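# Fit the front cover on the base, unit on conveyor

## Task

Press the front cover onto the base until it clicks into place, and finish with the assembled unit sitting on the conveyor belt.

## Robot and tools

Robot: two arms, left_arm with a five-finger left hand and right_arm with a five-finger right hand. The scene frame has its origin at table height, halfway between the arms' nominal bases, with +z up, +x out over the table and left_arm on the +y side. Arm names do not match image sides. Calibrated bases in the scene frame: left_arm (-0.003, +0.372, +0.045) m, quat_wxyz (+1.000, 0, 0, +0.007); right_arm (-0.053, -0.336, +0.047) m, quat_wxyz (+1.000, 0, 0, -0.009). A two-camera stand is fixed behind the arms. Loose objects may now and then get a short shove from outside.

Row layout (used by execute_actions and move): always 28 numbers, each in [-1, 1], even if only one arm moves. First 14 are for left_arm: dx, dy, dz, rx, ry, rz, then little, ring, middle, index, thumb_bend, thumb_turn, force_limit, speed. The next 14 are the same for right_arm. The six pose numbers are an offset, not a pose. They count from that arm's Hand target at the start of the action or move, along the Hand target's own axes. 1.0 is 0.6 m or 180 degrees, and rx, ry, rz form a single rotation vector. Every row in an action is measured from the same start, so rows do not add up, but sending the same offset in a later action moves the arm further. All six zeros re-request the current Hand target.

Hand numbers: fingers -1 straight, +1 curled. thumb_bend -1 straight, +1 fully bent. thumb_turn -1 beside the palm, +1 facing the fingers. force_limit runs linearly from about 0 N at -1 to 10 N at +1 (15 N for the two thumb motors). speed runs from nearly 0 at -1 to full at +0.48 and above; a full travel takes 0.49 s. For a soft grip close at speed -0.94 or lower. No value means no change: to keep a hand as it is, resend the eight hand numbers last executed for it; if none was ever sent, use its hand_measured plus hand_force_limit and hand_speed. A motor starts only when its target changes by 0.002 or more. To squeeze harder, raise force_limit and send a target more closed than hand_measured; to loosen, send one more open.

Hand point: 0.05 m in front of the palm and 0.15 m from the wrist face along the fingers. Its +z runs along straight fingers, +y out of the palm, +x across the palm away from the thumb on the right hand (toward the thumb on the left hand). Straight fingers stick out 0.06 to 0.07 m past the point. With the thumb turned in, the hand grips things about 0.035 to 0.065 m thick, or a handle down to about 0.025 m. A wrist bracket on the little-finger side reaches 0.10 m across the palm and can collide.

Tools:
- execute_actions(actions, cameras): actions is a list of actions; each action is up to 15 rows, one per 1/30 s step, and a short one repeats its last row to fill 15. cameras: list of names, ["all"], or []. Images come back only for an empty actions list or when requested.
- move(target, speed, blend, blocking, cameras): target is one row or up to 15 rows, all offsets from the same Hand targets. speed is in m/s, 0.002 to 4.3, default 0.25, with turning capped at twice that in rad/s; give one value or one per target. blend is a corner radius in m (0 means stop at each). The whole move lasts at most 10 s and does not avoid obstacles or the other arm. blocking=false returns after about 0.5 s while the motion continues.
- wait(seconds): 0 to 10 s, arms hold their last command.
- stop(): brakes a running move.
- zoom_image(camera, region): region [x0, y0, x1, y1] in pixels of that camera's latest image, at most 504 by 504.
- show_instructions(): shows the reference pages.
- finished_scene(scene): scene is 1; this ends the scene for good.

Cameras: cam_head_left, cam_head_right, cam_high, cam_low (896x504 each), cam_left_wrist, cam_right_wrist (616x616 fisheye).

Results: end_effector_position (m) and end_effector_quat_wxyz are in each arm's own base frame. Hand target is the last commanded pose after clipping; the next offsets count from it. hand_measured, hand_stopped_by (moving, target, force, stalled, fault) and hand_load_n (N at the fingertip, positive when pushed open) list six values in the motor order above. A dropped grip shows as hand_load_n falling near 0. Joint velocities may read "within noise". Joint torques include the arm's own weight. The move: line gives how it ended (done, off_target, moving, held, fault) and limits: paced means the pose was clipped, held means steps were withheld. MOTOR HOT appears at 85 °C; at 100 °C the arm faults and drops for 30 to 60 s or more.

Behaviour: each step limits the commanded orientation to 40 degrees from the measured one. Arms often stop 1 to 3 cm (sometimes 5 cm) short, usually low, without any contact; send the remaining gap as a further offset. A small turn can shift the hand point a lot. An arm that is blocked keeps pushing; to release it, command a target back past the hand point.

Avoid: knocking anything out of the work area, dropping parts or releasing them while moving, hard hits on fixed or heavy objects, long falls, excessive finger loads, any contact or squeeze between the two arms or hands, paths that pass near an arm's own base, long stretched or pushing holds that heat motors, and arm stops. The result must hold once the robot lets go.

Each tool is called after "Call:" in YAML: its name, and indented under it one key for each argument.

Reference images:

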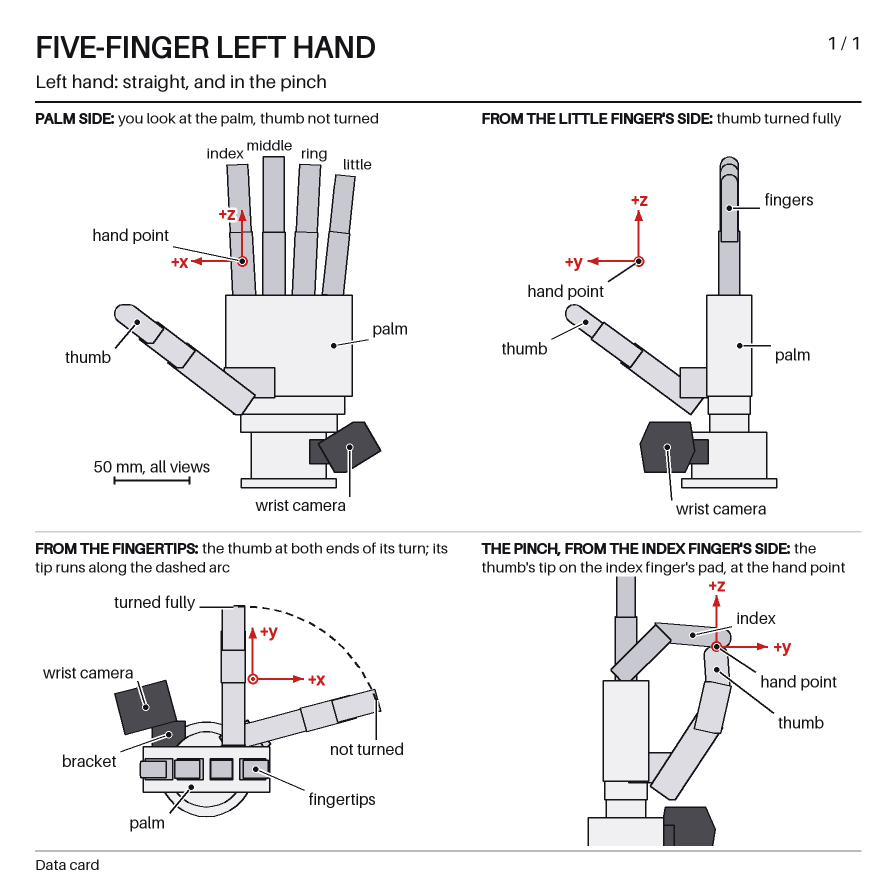

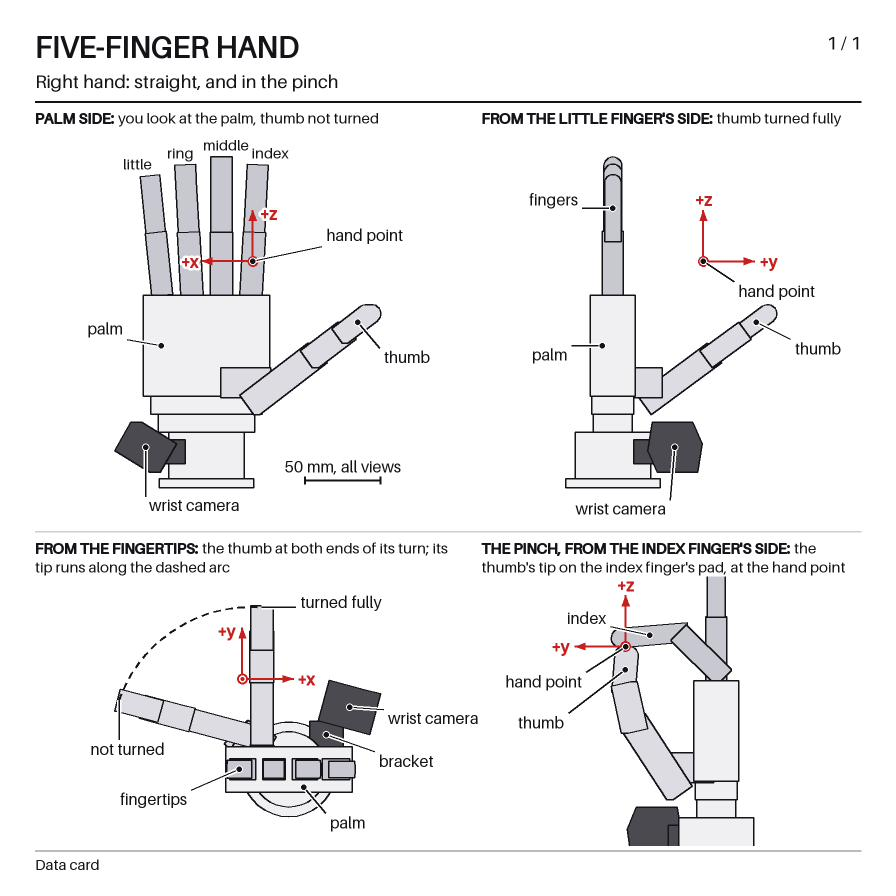

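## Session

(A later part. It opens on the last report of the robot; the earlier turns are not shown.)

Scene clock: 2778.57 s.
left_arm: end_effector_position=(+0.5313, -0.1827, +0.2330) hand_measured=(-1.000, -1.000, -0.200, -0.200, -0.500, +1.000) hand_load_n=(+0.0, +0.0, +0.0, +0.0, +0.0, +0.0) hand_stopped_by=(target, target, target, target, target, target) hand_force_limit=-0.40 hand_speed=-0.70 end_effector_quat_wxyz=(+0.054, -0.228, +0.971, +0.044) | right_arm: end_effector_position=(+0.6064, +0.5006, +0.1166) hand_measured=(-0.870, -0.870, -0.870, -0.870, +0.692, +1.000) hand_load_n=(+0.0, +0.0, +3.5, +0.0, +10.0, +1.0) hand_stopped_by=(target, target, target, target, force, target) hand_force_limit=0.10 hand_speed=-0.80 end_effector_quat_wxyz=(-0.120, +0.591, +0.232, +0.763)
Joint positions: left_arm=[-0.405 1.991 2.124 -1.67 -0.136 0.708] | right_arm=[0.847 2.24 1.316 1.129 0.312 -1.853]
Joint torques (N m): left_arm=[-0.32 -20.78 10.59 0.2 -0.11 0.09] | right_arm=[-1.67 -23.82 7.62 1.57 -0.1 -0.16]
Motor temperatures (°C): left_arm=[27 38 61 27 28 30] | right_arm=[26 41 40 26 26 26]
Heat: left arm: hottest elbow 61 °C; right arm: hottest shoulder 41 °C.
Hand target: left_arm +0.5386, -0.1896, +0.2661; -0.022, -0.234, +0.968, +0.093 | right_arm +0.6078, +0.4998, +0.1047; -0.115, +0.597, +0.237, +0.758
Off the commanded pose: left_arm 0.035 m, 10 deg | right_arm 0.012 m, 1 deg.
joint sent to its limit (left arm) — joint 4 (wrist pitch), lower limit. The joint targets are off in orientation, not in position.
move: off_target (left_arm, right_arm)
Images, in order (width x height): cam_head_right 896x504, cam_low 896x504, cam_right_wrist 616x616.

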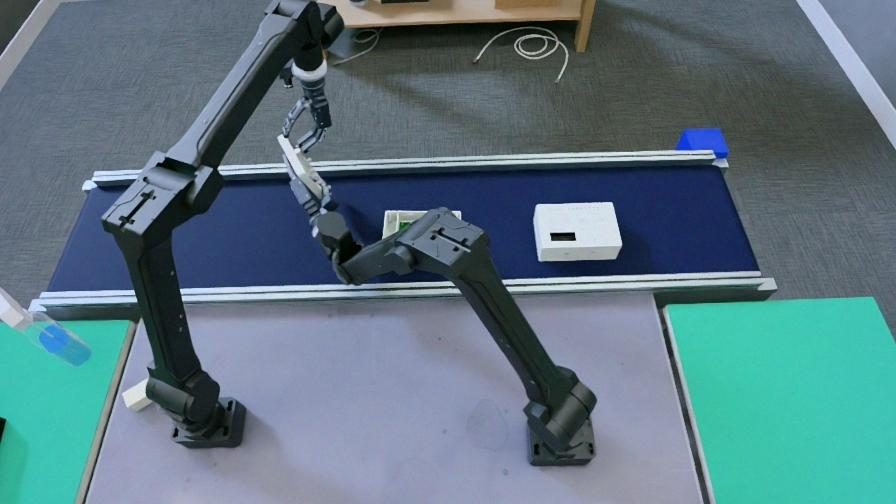

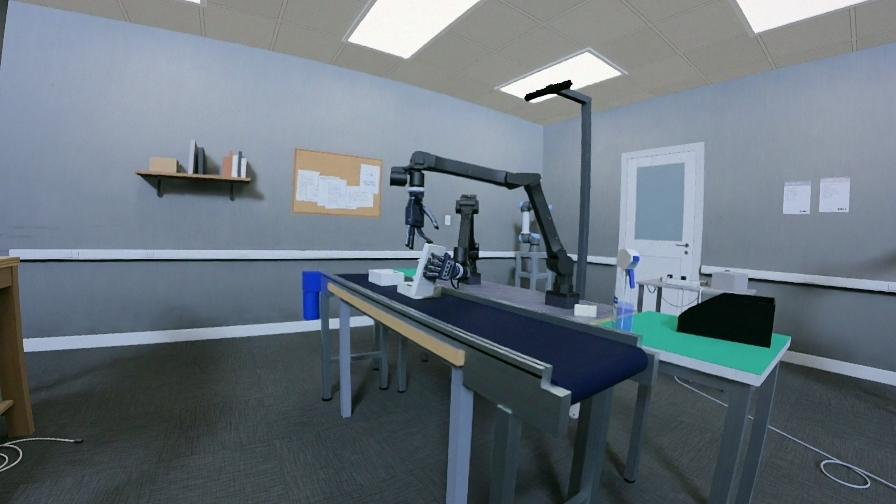

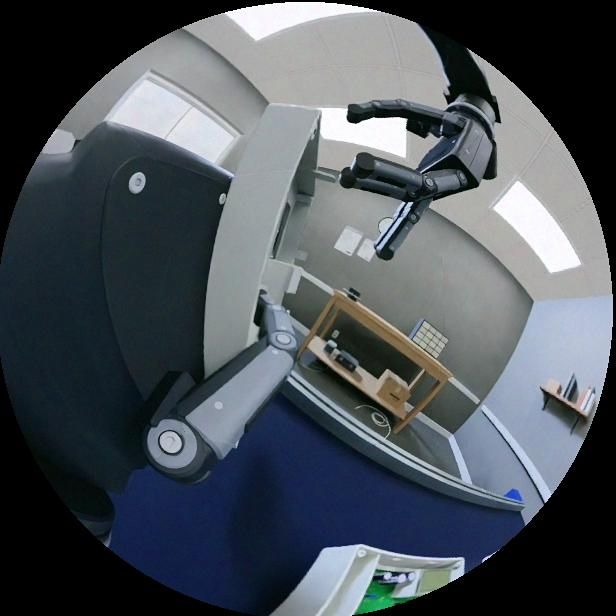

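Call:
move:
  target:
    - [0,0.019,-0.098,0,0,0,-1,-1,-0.2,-0.2,-0.5,1,-0.4,-0.7,0,0,0,0,0,0,-0.87,-0.87,-0.87,-0.87,0.95,1,0.1,-0.8]
    - [0.1587,0.357,-0.0393,0,0,0,-1,-1,-0.2,-0.2,-0.5,1,-0.4,-0.7,0,0,0,0,0,0,-0.87,-0.87,-0.87,-0.87,0.95,1,0.1,-0.8]
  cameras: ["all"]
  speed: 0.15

Call:
zoom_image:
  camera: "cam_low"
  region: [400, 220, 510, 310]

Call:
zoom_image:
  camera: "cam_head_right"
  region: [260, 110, 370, 220]

Call:
zoom_image:
  camera: "cam_high"
  region: [440, 220, 540, 340]

Scene clock: 2800.73 s.
left_arm: end_effector_position=(+0.3620, -0.0539, +0.3282) hand_measured=(-1.000, -1.000, -0.200, -0.200, -0.500, +1.000) hand_load_n=(+0.0, +0.0, +0.0, +0.0, +0.0, +0.0) hand_stopped_by=(target, target, target, target, target, target) hand_force_limit=-0.40 hand_speed=-0.70 end_effector_quat_wxyz=(+0.087, -0.226, +0.970, +0.041) | right_arm: end_effector_position=(+0.6064, +0.5006, +0.1166) hand_measured=(-0.870, -0.870, -0.870, -0.870, +0.692, +1.000) hand_load_n=(+0.0, +0.0, +4.0, +0.0, +10.0, +1.0) hand_stopped_by=(target, target, target, target, force, target) hand_force_limit=0.10 hand_speed=-0.80 end_effector_quat_wxyz=(-0.120, +0.591, +0.232, +0.763)
Joint positions: left_arm=[-0.294 1.396 1.608 -1.672 -0.157 0.829] | right_arm=[0.847 2.24 1.316 1.129 0.312 -1.853]
Joint torques (N m): left_arm=[0.85 -10.46 6.42 0.43 -0.14 0.11] | right_arm=[-1.73 -24 7.64 1.54 -0.09 -0.16]
Motor temperatures (°C): left_arm=[27 38 60 27 28 30] | right_arm=[26 41 40 26 26 26]
Heat: left arm: hottest elbow 60 °C; right arm: hottest shoulder 41 °C.
Hand target: left_arm +0.3600, -0.0499, +0.3302; -0.022, -0.234, +0.968, +0.093 | right_arm +0.6078, +0.4998, +0.1047; -0.115, +0.597, +0.237, +0.758
Off the commanded pose: left_arm 0.005 m, 14 deg | right_arm 0.012 m, 1 deg.
joint sent to its limit (left arm) — joint 4 (wrist pitch), lower limit. The joint targets are off in orientation, not in position.
move: off_target (left_arm, right_arm)

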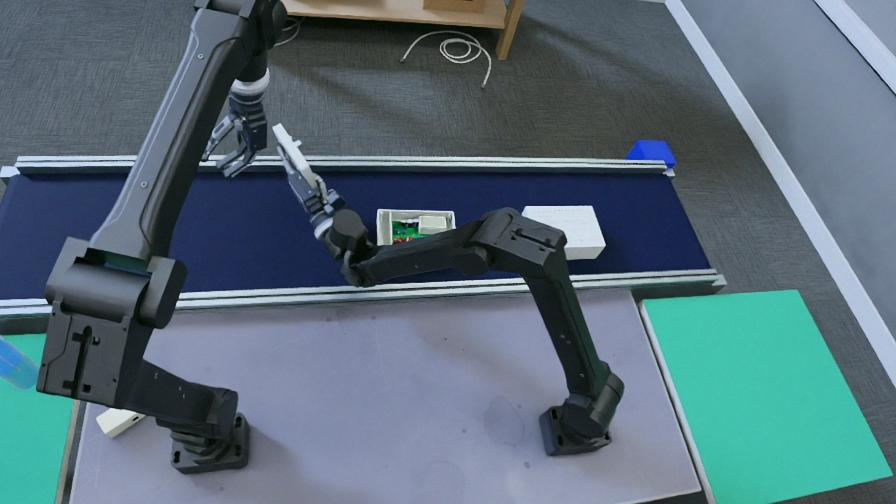

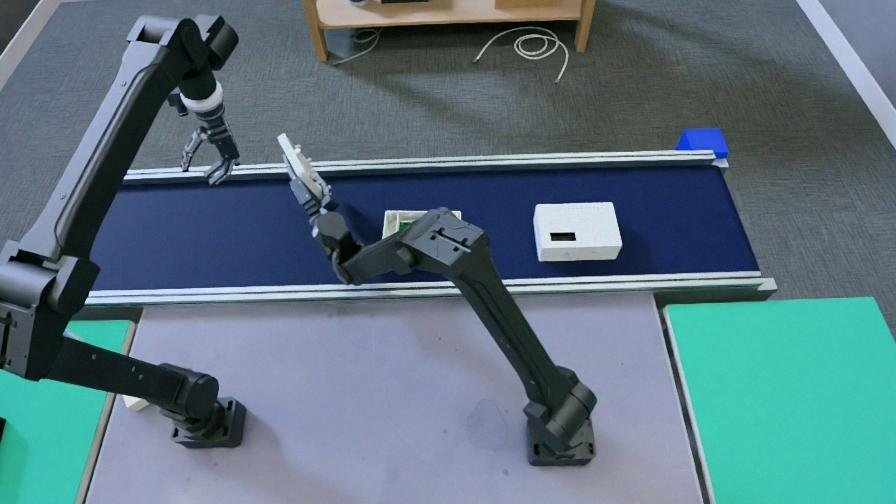

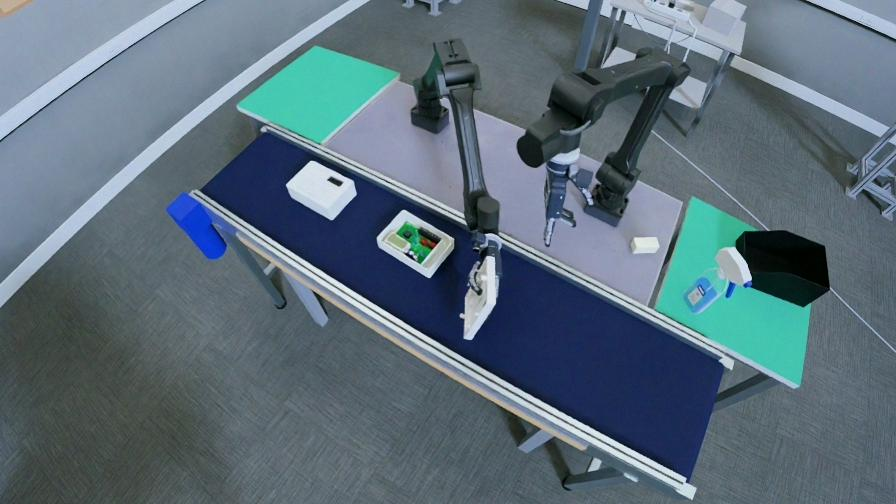

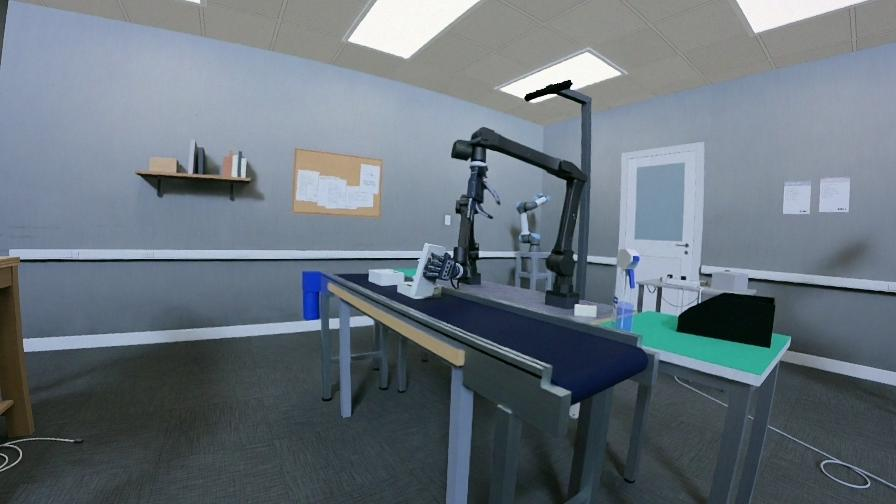

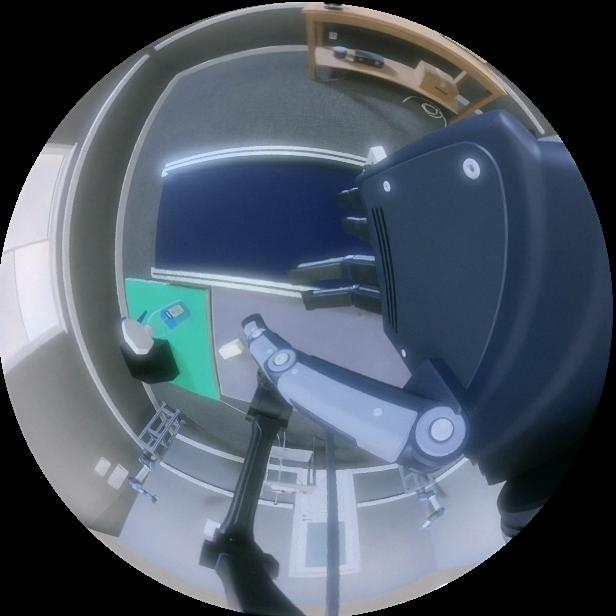

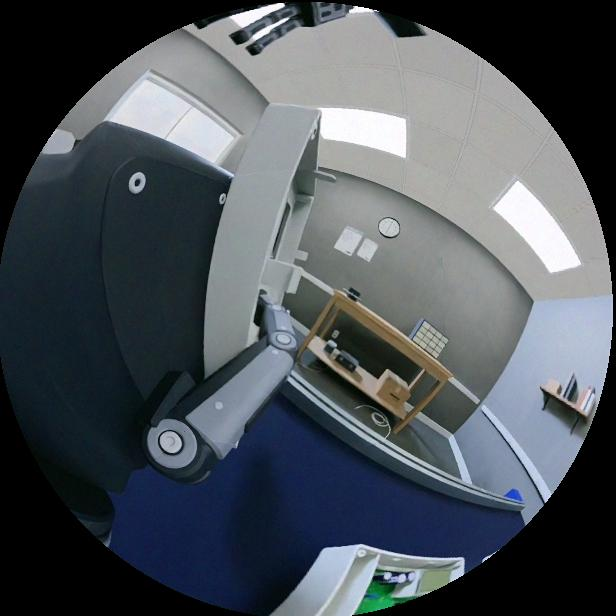

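Scaled by 4.582 from the camera's 896x504 image, which has a finer 1280x720 frame.

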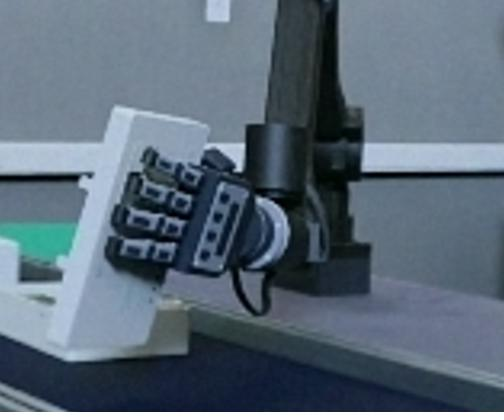

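Scaled by 4.582 from the camera's 896x504 image, which has a finer 1280x720 frame.

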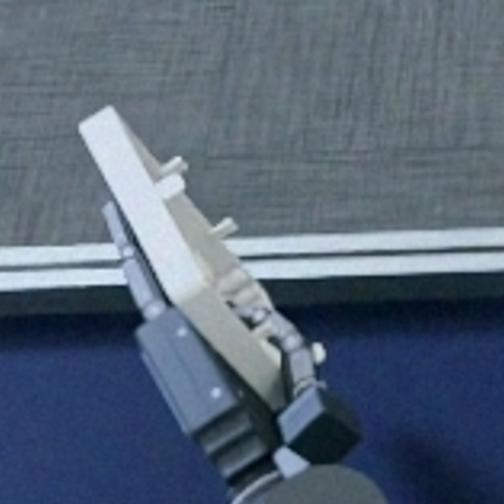

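Scaled by 4.200 from the camera's 896x504 image, which has a finer 1280x720 frame.

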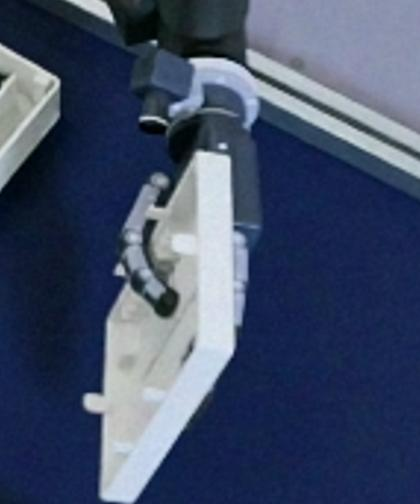

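Call:
zoom_image:
  camera: "cam_head_left"
  region: [365, 195, 475, 275]

Call:
zoom_image:
  camera: "cam_high"
  region: [360, 190, 470, 290]

Scaled by 4.582 from the camera's 896x504 image, which has a finer 1280x720 frame.

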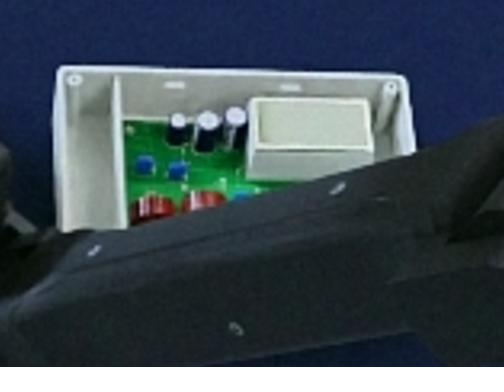

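Scaled by 4.582 from the camera's 896x504 image, which has a finer 1280x720 frame.

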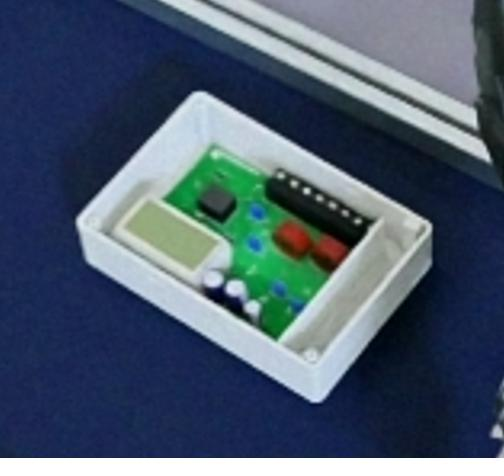

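Call:
move:
  target:
    - [0,0,0,0,0,0,-1,-1,-0.2,-0.2,-0.5,1,-0.4,-0.7,0.2079,0.0481,0.0379,0,0,0,-0.87,-0.87,-0.87,-0.87,0.95,1,0.1,-0.8]
    - [0,0,0,0,0,0,-1,-1,-0.2,-0.2,-0.5,1,-0.4,-0.7,0.184,0.2332,-0.3664,-0.2806,-0.0329,0.5581,-0.87,-0.87,-0.87,-0.87,0.95,1,0.1,-0.8]
  cameras: ["all"]
  speed: [0.1,0.15]

Call:
zoom_image:
  camera: "cam_low"
  region: [360, 200, 500, 310]

Call:
zoom_image:
  camera: "cam_high"
  region: [340, 150, 500, 300]

Scene clock: 2932.03 s.
left_arm: end_effector_position=(+0.3621, -0.0538, +0.3282) hand_measured=(-1.000, -1.000, -0.200, -0.200, -0.500, +1.000) hand_load_n=(+0.0, +0.0, +0.0, +0.0, +0.0, +0.0) hand_stopped_by=(target, target, target, target, target, target) hand_force_limit=-0.40 hand_speed=-0.70 end_effector_quat_wxyz=(+0.087, -0.225, +0.970, +0.041) | right_arm: end_effector_position=(+0.4532, +0.2863, +0.1912) hand_measured=(-0.870, -0.870, -0.870, -0.870, +0.692, +1.000) hand_load_n=(+0.0, +0.0, +3.0, +0.0, +10.5, +1.0) hand_stopped_by=(target, target, target, target, force, target) hand_force_limit=0.10 hand_speed=-0.80 end_effector_quat_wxyz=(-0.385, +0.595, -0.582, +0.399)
Joint positions: left_arm=[-0.294 1.396 1.608 -1.672 -0.157 0.829] | right_arm=[0.717 1.284 0.868 -0.092 0.657 0.299]
Joint torques (N m): left_arm=[1.03 -10.29 6.46 0.36 -0.11 0.09] | right_arm=[-2.49 -14.45 11.03 1.33 0.14 0.08]
Motor temperatures (°C): left_arm=[27 33 49 27 28 30] | right_arm=[26 40 40 26 26 26]
Heat: left arm: hottest elbow 49 °C; right arm: hottest shoulder 40 °C.
Hand target: left_arm +0.3600, -0.0499, +0.3302; -0.022, -0.234, +0.968, +0.093 | right_arm +0.4558, +0.2822, +0.2031; -0.393, +0.583, -0.589, +0.398
Off the commanded pose: left_arm 0.005 m, 14 deg | right_arm 0.013 m, 2 deg.
joint sent to its limit (left arm) — joint 4 (wrist pitch), lower limit. The joint targets are off in orientation, not in position.
move: off_target (left_arm, right_arm)

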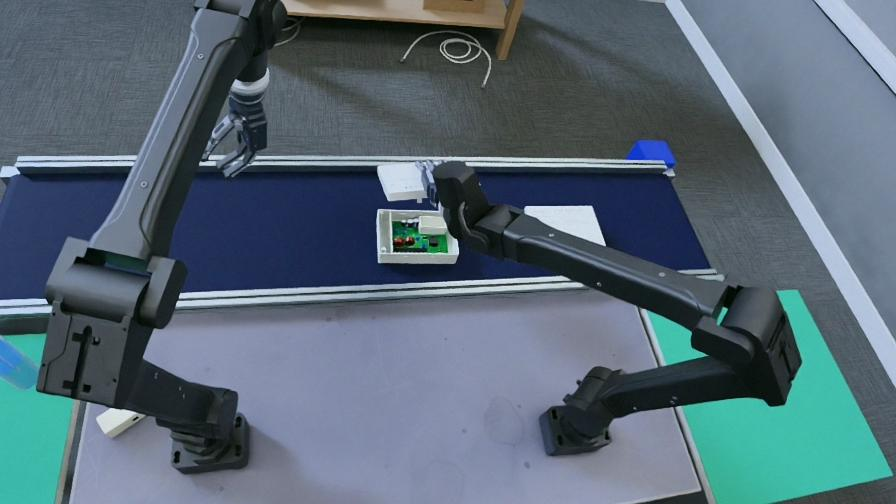

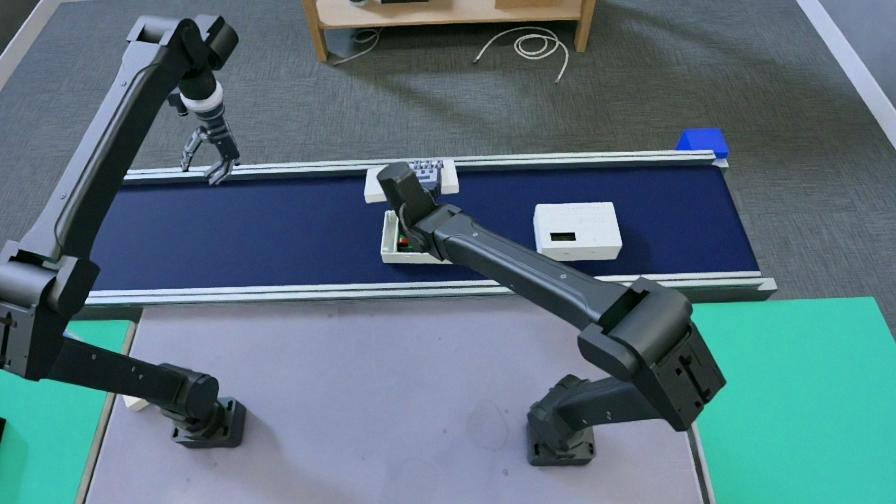

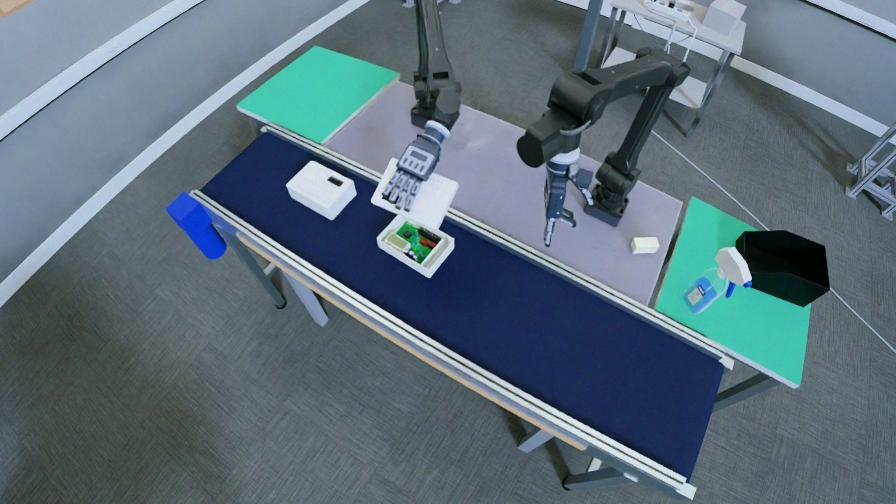

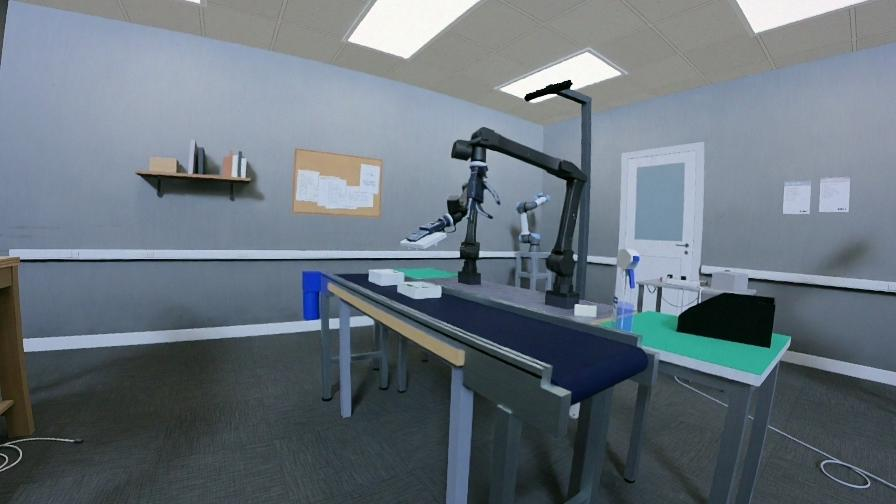

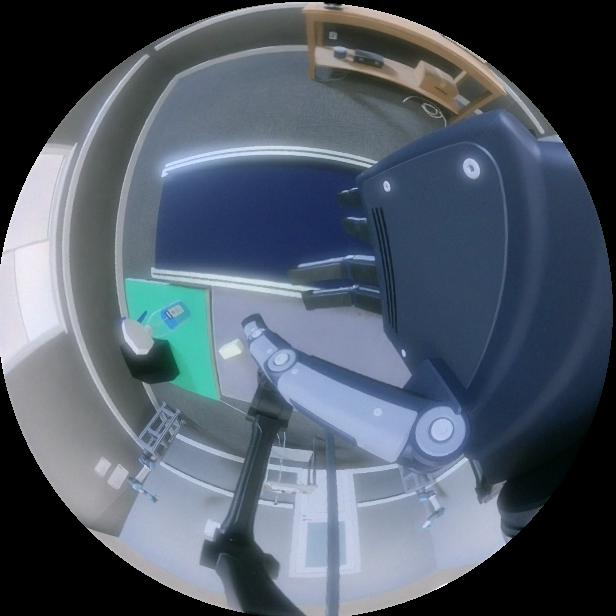

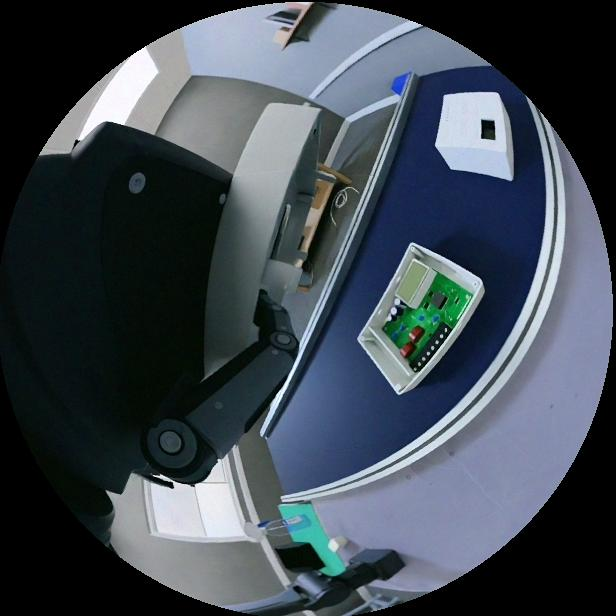

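Scaled by 3.600 from the camera's 896x504 image, which has a finer 1280x720 frame.

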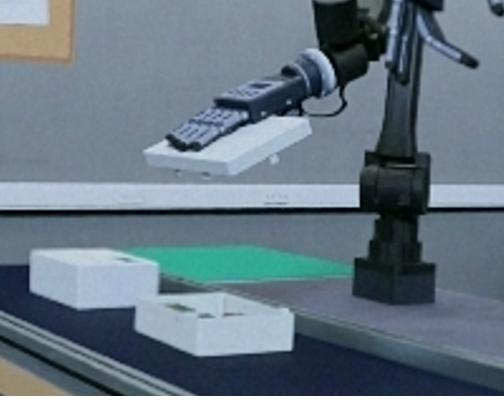

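Scaled by 3.150 from the camera's 896x504 image, which has a finer 1280x720 frame.

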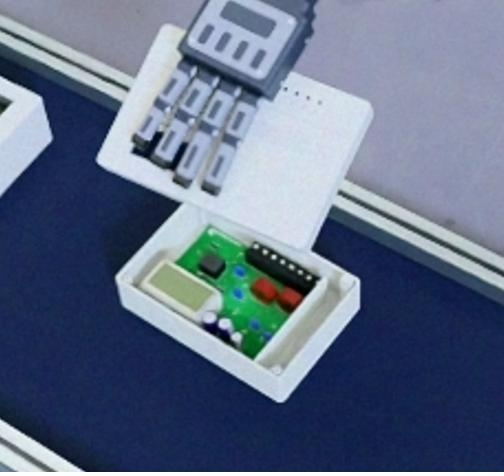

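Call:
zoom_image:
  camera: "cam_head_right"
  region: [350, 140, 480, 280]

Call:
zoom_image:
  camera: "cam_head_left"
  region: [360, 150, 480, 280]

Call:
zoom_image:
  camera: "cam_right_wrist"
  region: [180, 80, 520, 420]

Scaled by 3.600 from the camera's 896x504 image, which has a finer 1280x720 frame.

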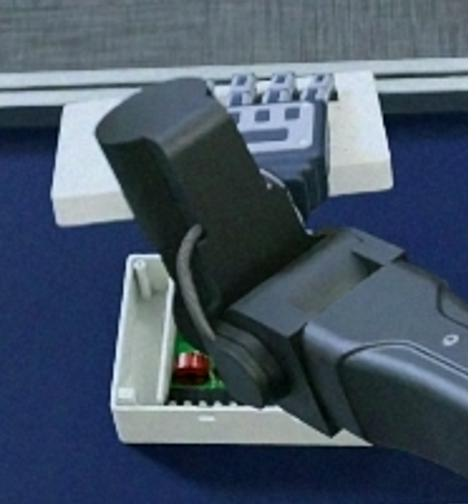

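Scaled by 3.877 from the camera's 896x504 image, which has a finer 1280x720 frame.

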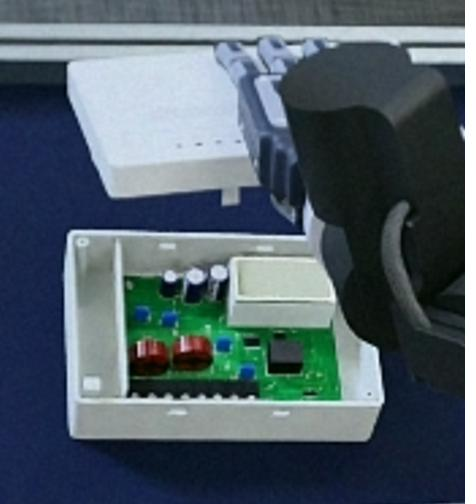

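Scaled by 1.482 from the camera's 616x616 image, which has a finer 880x880 frame.

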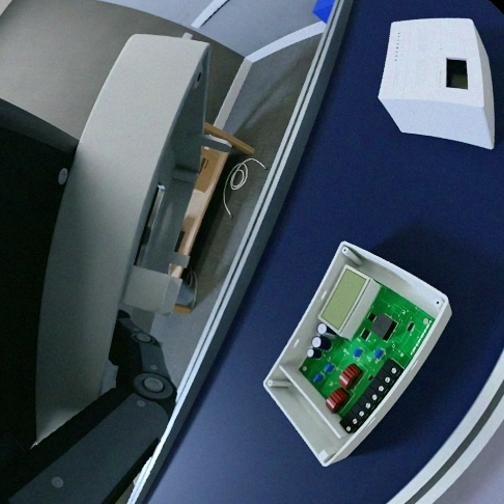

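Call:
move:
  target: [0,0,0,0,0,0,-1,-1,-0.2,-0.2,-0.5,1,-0.4,-0.7,-0.02,0.1873,0.0702,0,0.0345,0.0139,-0.87,-0.87,-0.87,-0.87,0.95,1,0.1,-0.8]
  cameras: ["cam_head_left","cam_head_right","cam_high","cam_low","cam_right_wrist"]
  speed: 0.12

Call:
zoom_image:
  camera: "cam_head_right"
  region: [350, 160, 480, 280]

Call:
zoom_image:
  camera: "cam_head_left"
  region: [360, 160, 480, 280]

Call:
zoom_image:
  camera: "cam_high"
  region: [350, 170, 490, 290]

Call:
zoom_image:
  camera: "cam_low"
  region: [380, 230, 480, 310]

Scene clock: 2984.47 s.
left_arm: end_effector_position=(+0.3621, -0.0538, +0.3282) hand_measured=(-1.000, -1.000, -0.200, -0.200, -0.500, +1.000) hand_load_n=(+0.0, +0.0, +0.0, +0.0, +0.0, +0.0) hand_stopped_by=(target, target, target, target, target, target) hand_force_limit=-0.40 hand_speed=-0.70 end_effector_quat_wxyz=(+0.087, -0.225, +0.970, +0.041) | right_arm: end_effector_position=(+0.4511, +0.2845, +0.0787) hand_measured=(-0.870, -0.870, -0.870, -0.870, +0.692, +1.000) hand_load_n=(+0.0, +0.0, +3.0, +0.0, +10.5, +1.0) hand_stopped_by=(target, target, target, target, force, target) hand_force_limit=0.10 hand_speed=-0.80 end_effector_quat_wxyz=(+0.355, -0.556, +0.621, -0.423)
Joint positions: left_arm=[-0.294 1.396 1.608 -1.672 -0.157 0.829] | right_arm=[0.759 1.502 0.752 0.152 0.807 0.425]
Joint torques (N m): left_arm=[1.03 -10.64 6.48 0.39 -0.13 0.1] | right_arm=[-0.73 -13.68 9.06 2.43 0.54 -0.01]
Heat: left arm: hottest elbow 48 °C; right arm: hottest elbow 43 °C.
Hand target: left_arm +0.3600, -0.0499, +0.3302; -0.022, -0.234, +0.968, +0.093 | right_arm +0.4530, +0.2943, +0.0830; +0.369, -0.547, +0.623, -0.420
Off the commanded pose: left_arm 0.005 m, 14 deg | right_arm 0.011 m, 2 deg.
joint sent to its limit (left arm) — joint 4 (wrist pitch), lower limit. The joint targets are off in orientation, not in position.
move: off_target (left_arm, right_arm)
Images, in order (width x height): cam_head_left 896x504, cam_head_right 896x504, cam_high 896x504, cam_low 896x504, cam_right_wrist 616x616.

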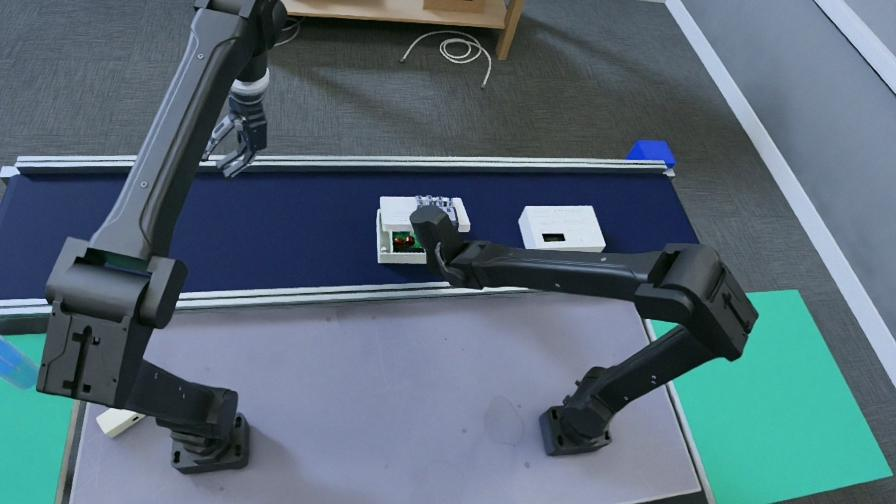

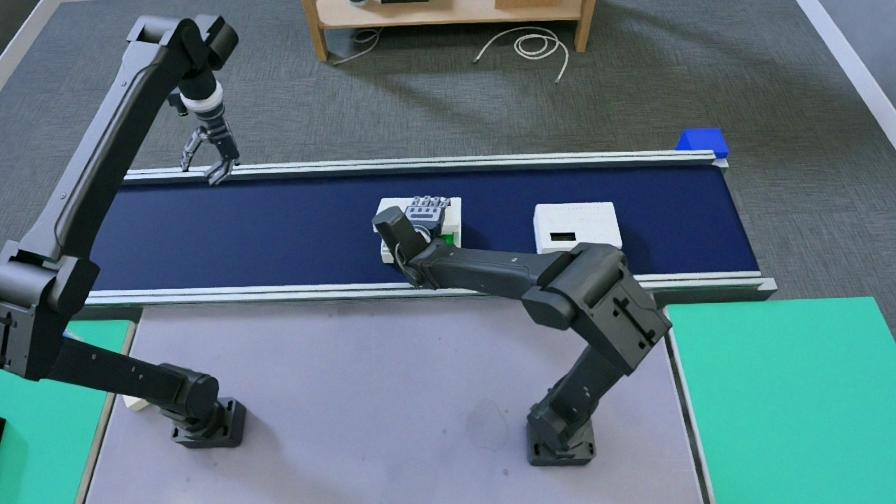

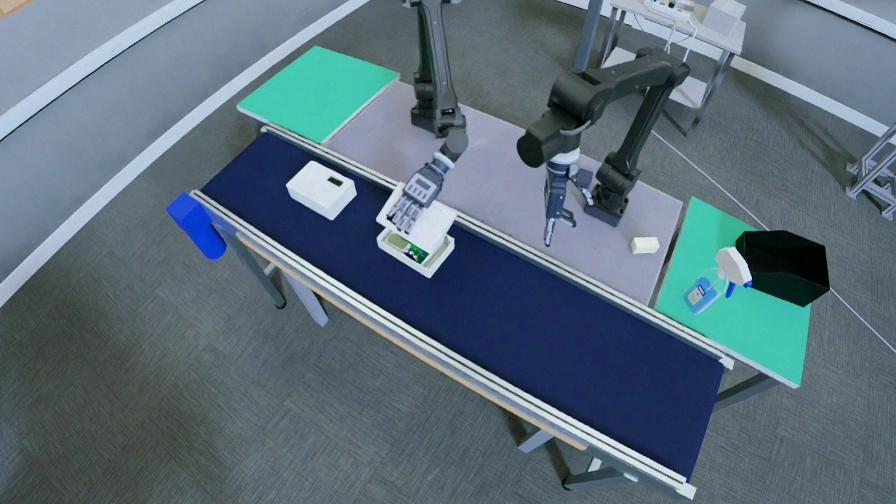

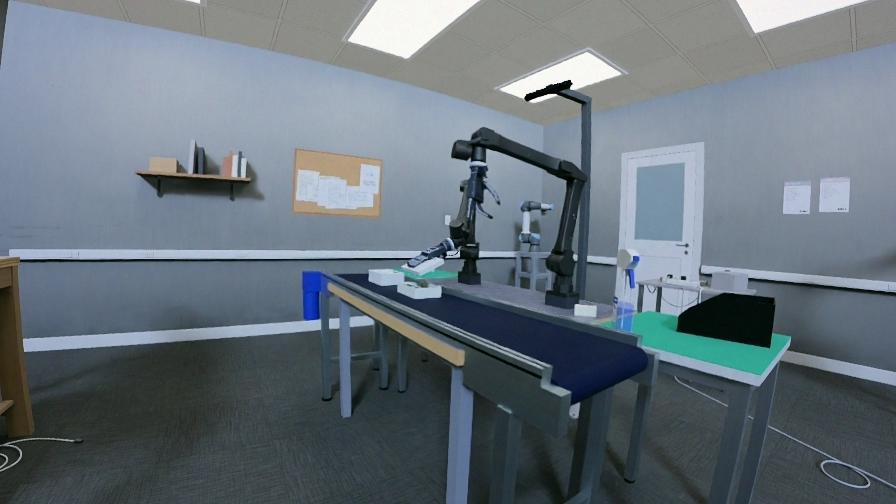

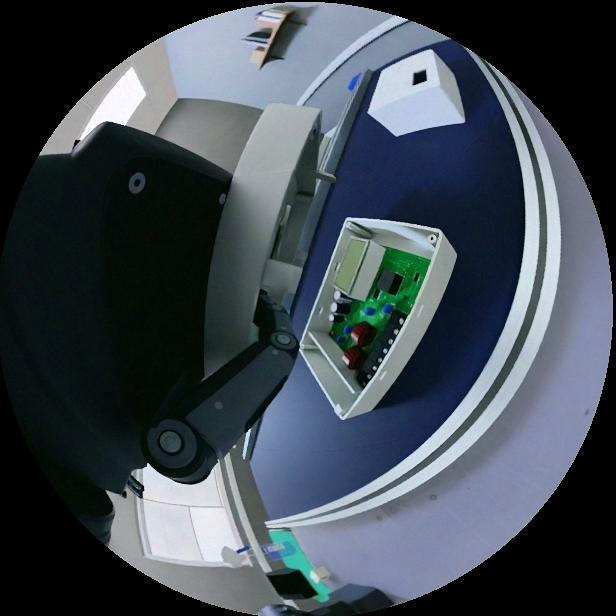

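Scaled by 3.877 from the camera's 896x504 image, which has a finer 1280x720 frame.

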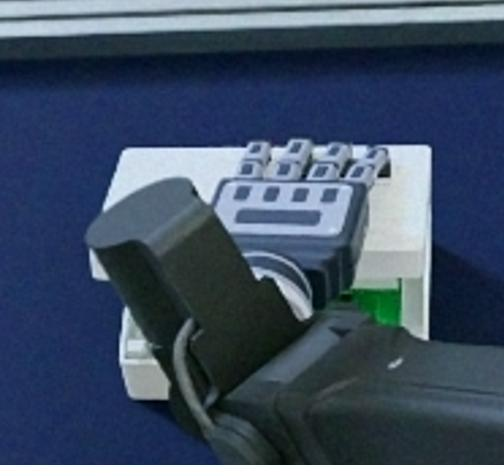

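Scaled by 4.200 from the camera's 896x504 image, which has a finer 1280x720 frame.

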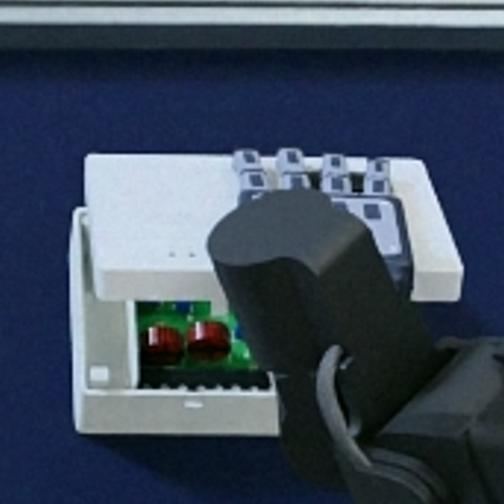

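Scaled by 3.600 from the camera's 896x504 image, which has a finer 1280x720 frame.

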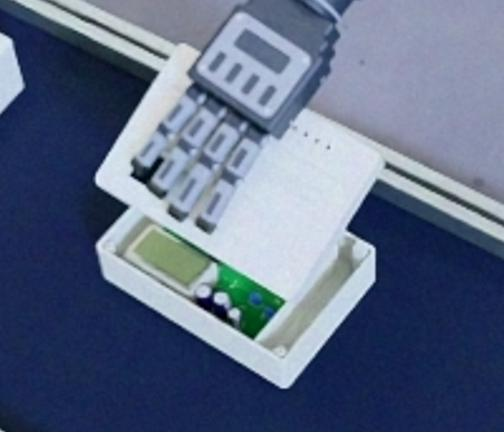

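Scaled by 5.040 from the camera's 896x504 image, which has a finer 1280x720 frame.

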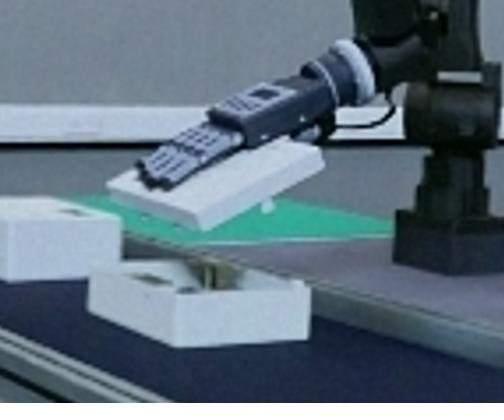

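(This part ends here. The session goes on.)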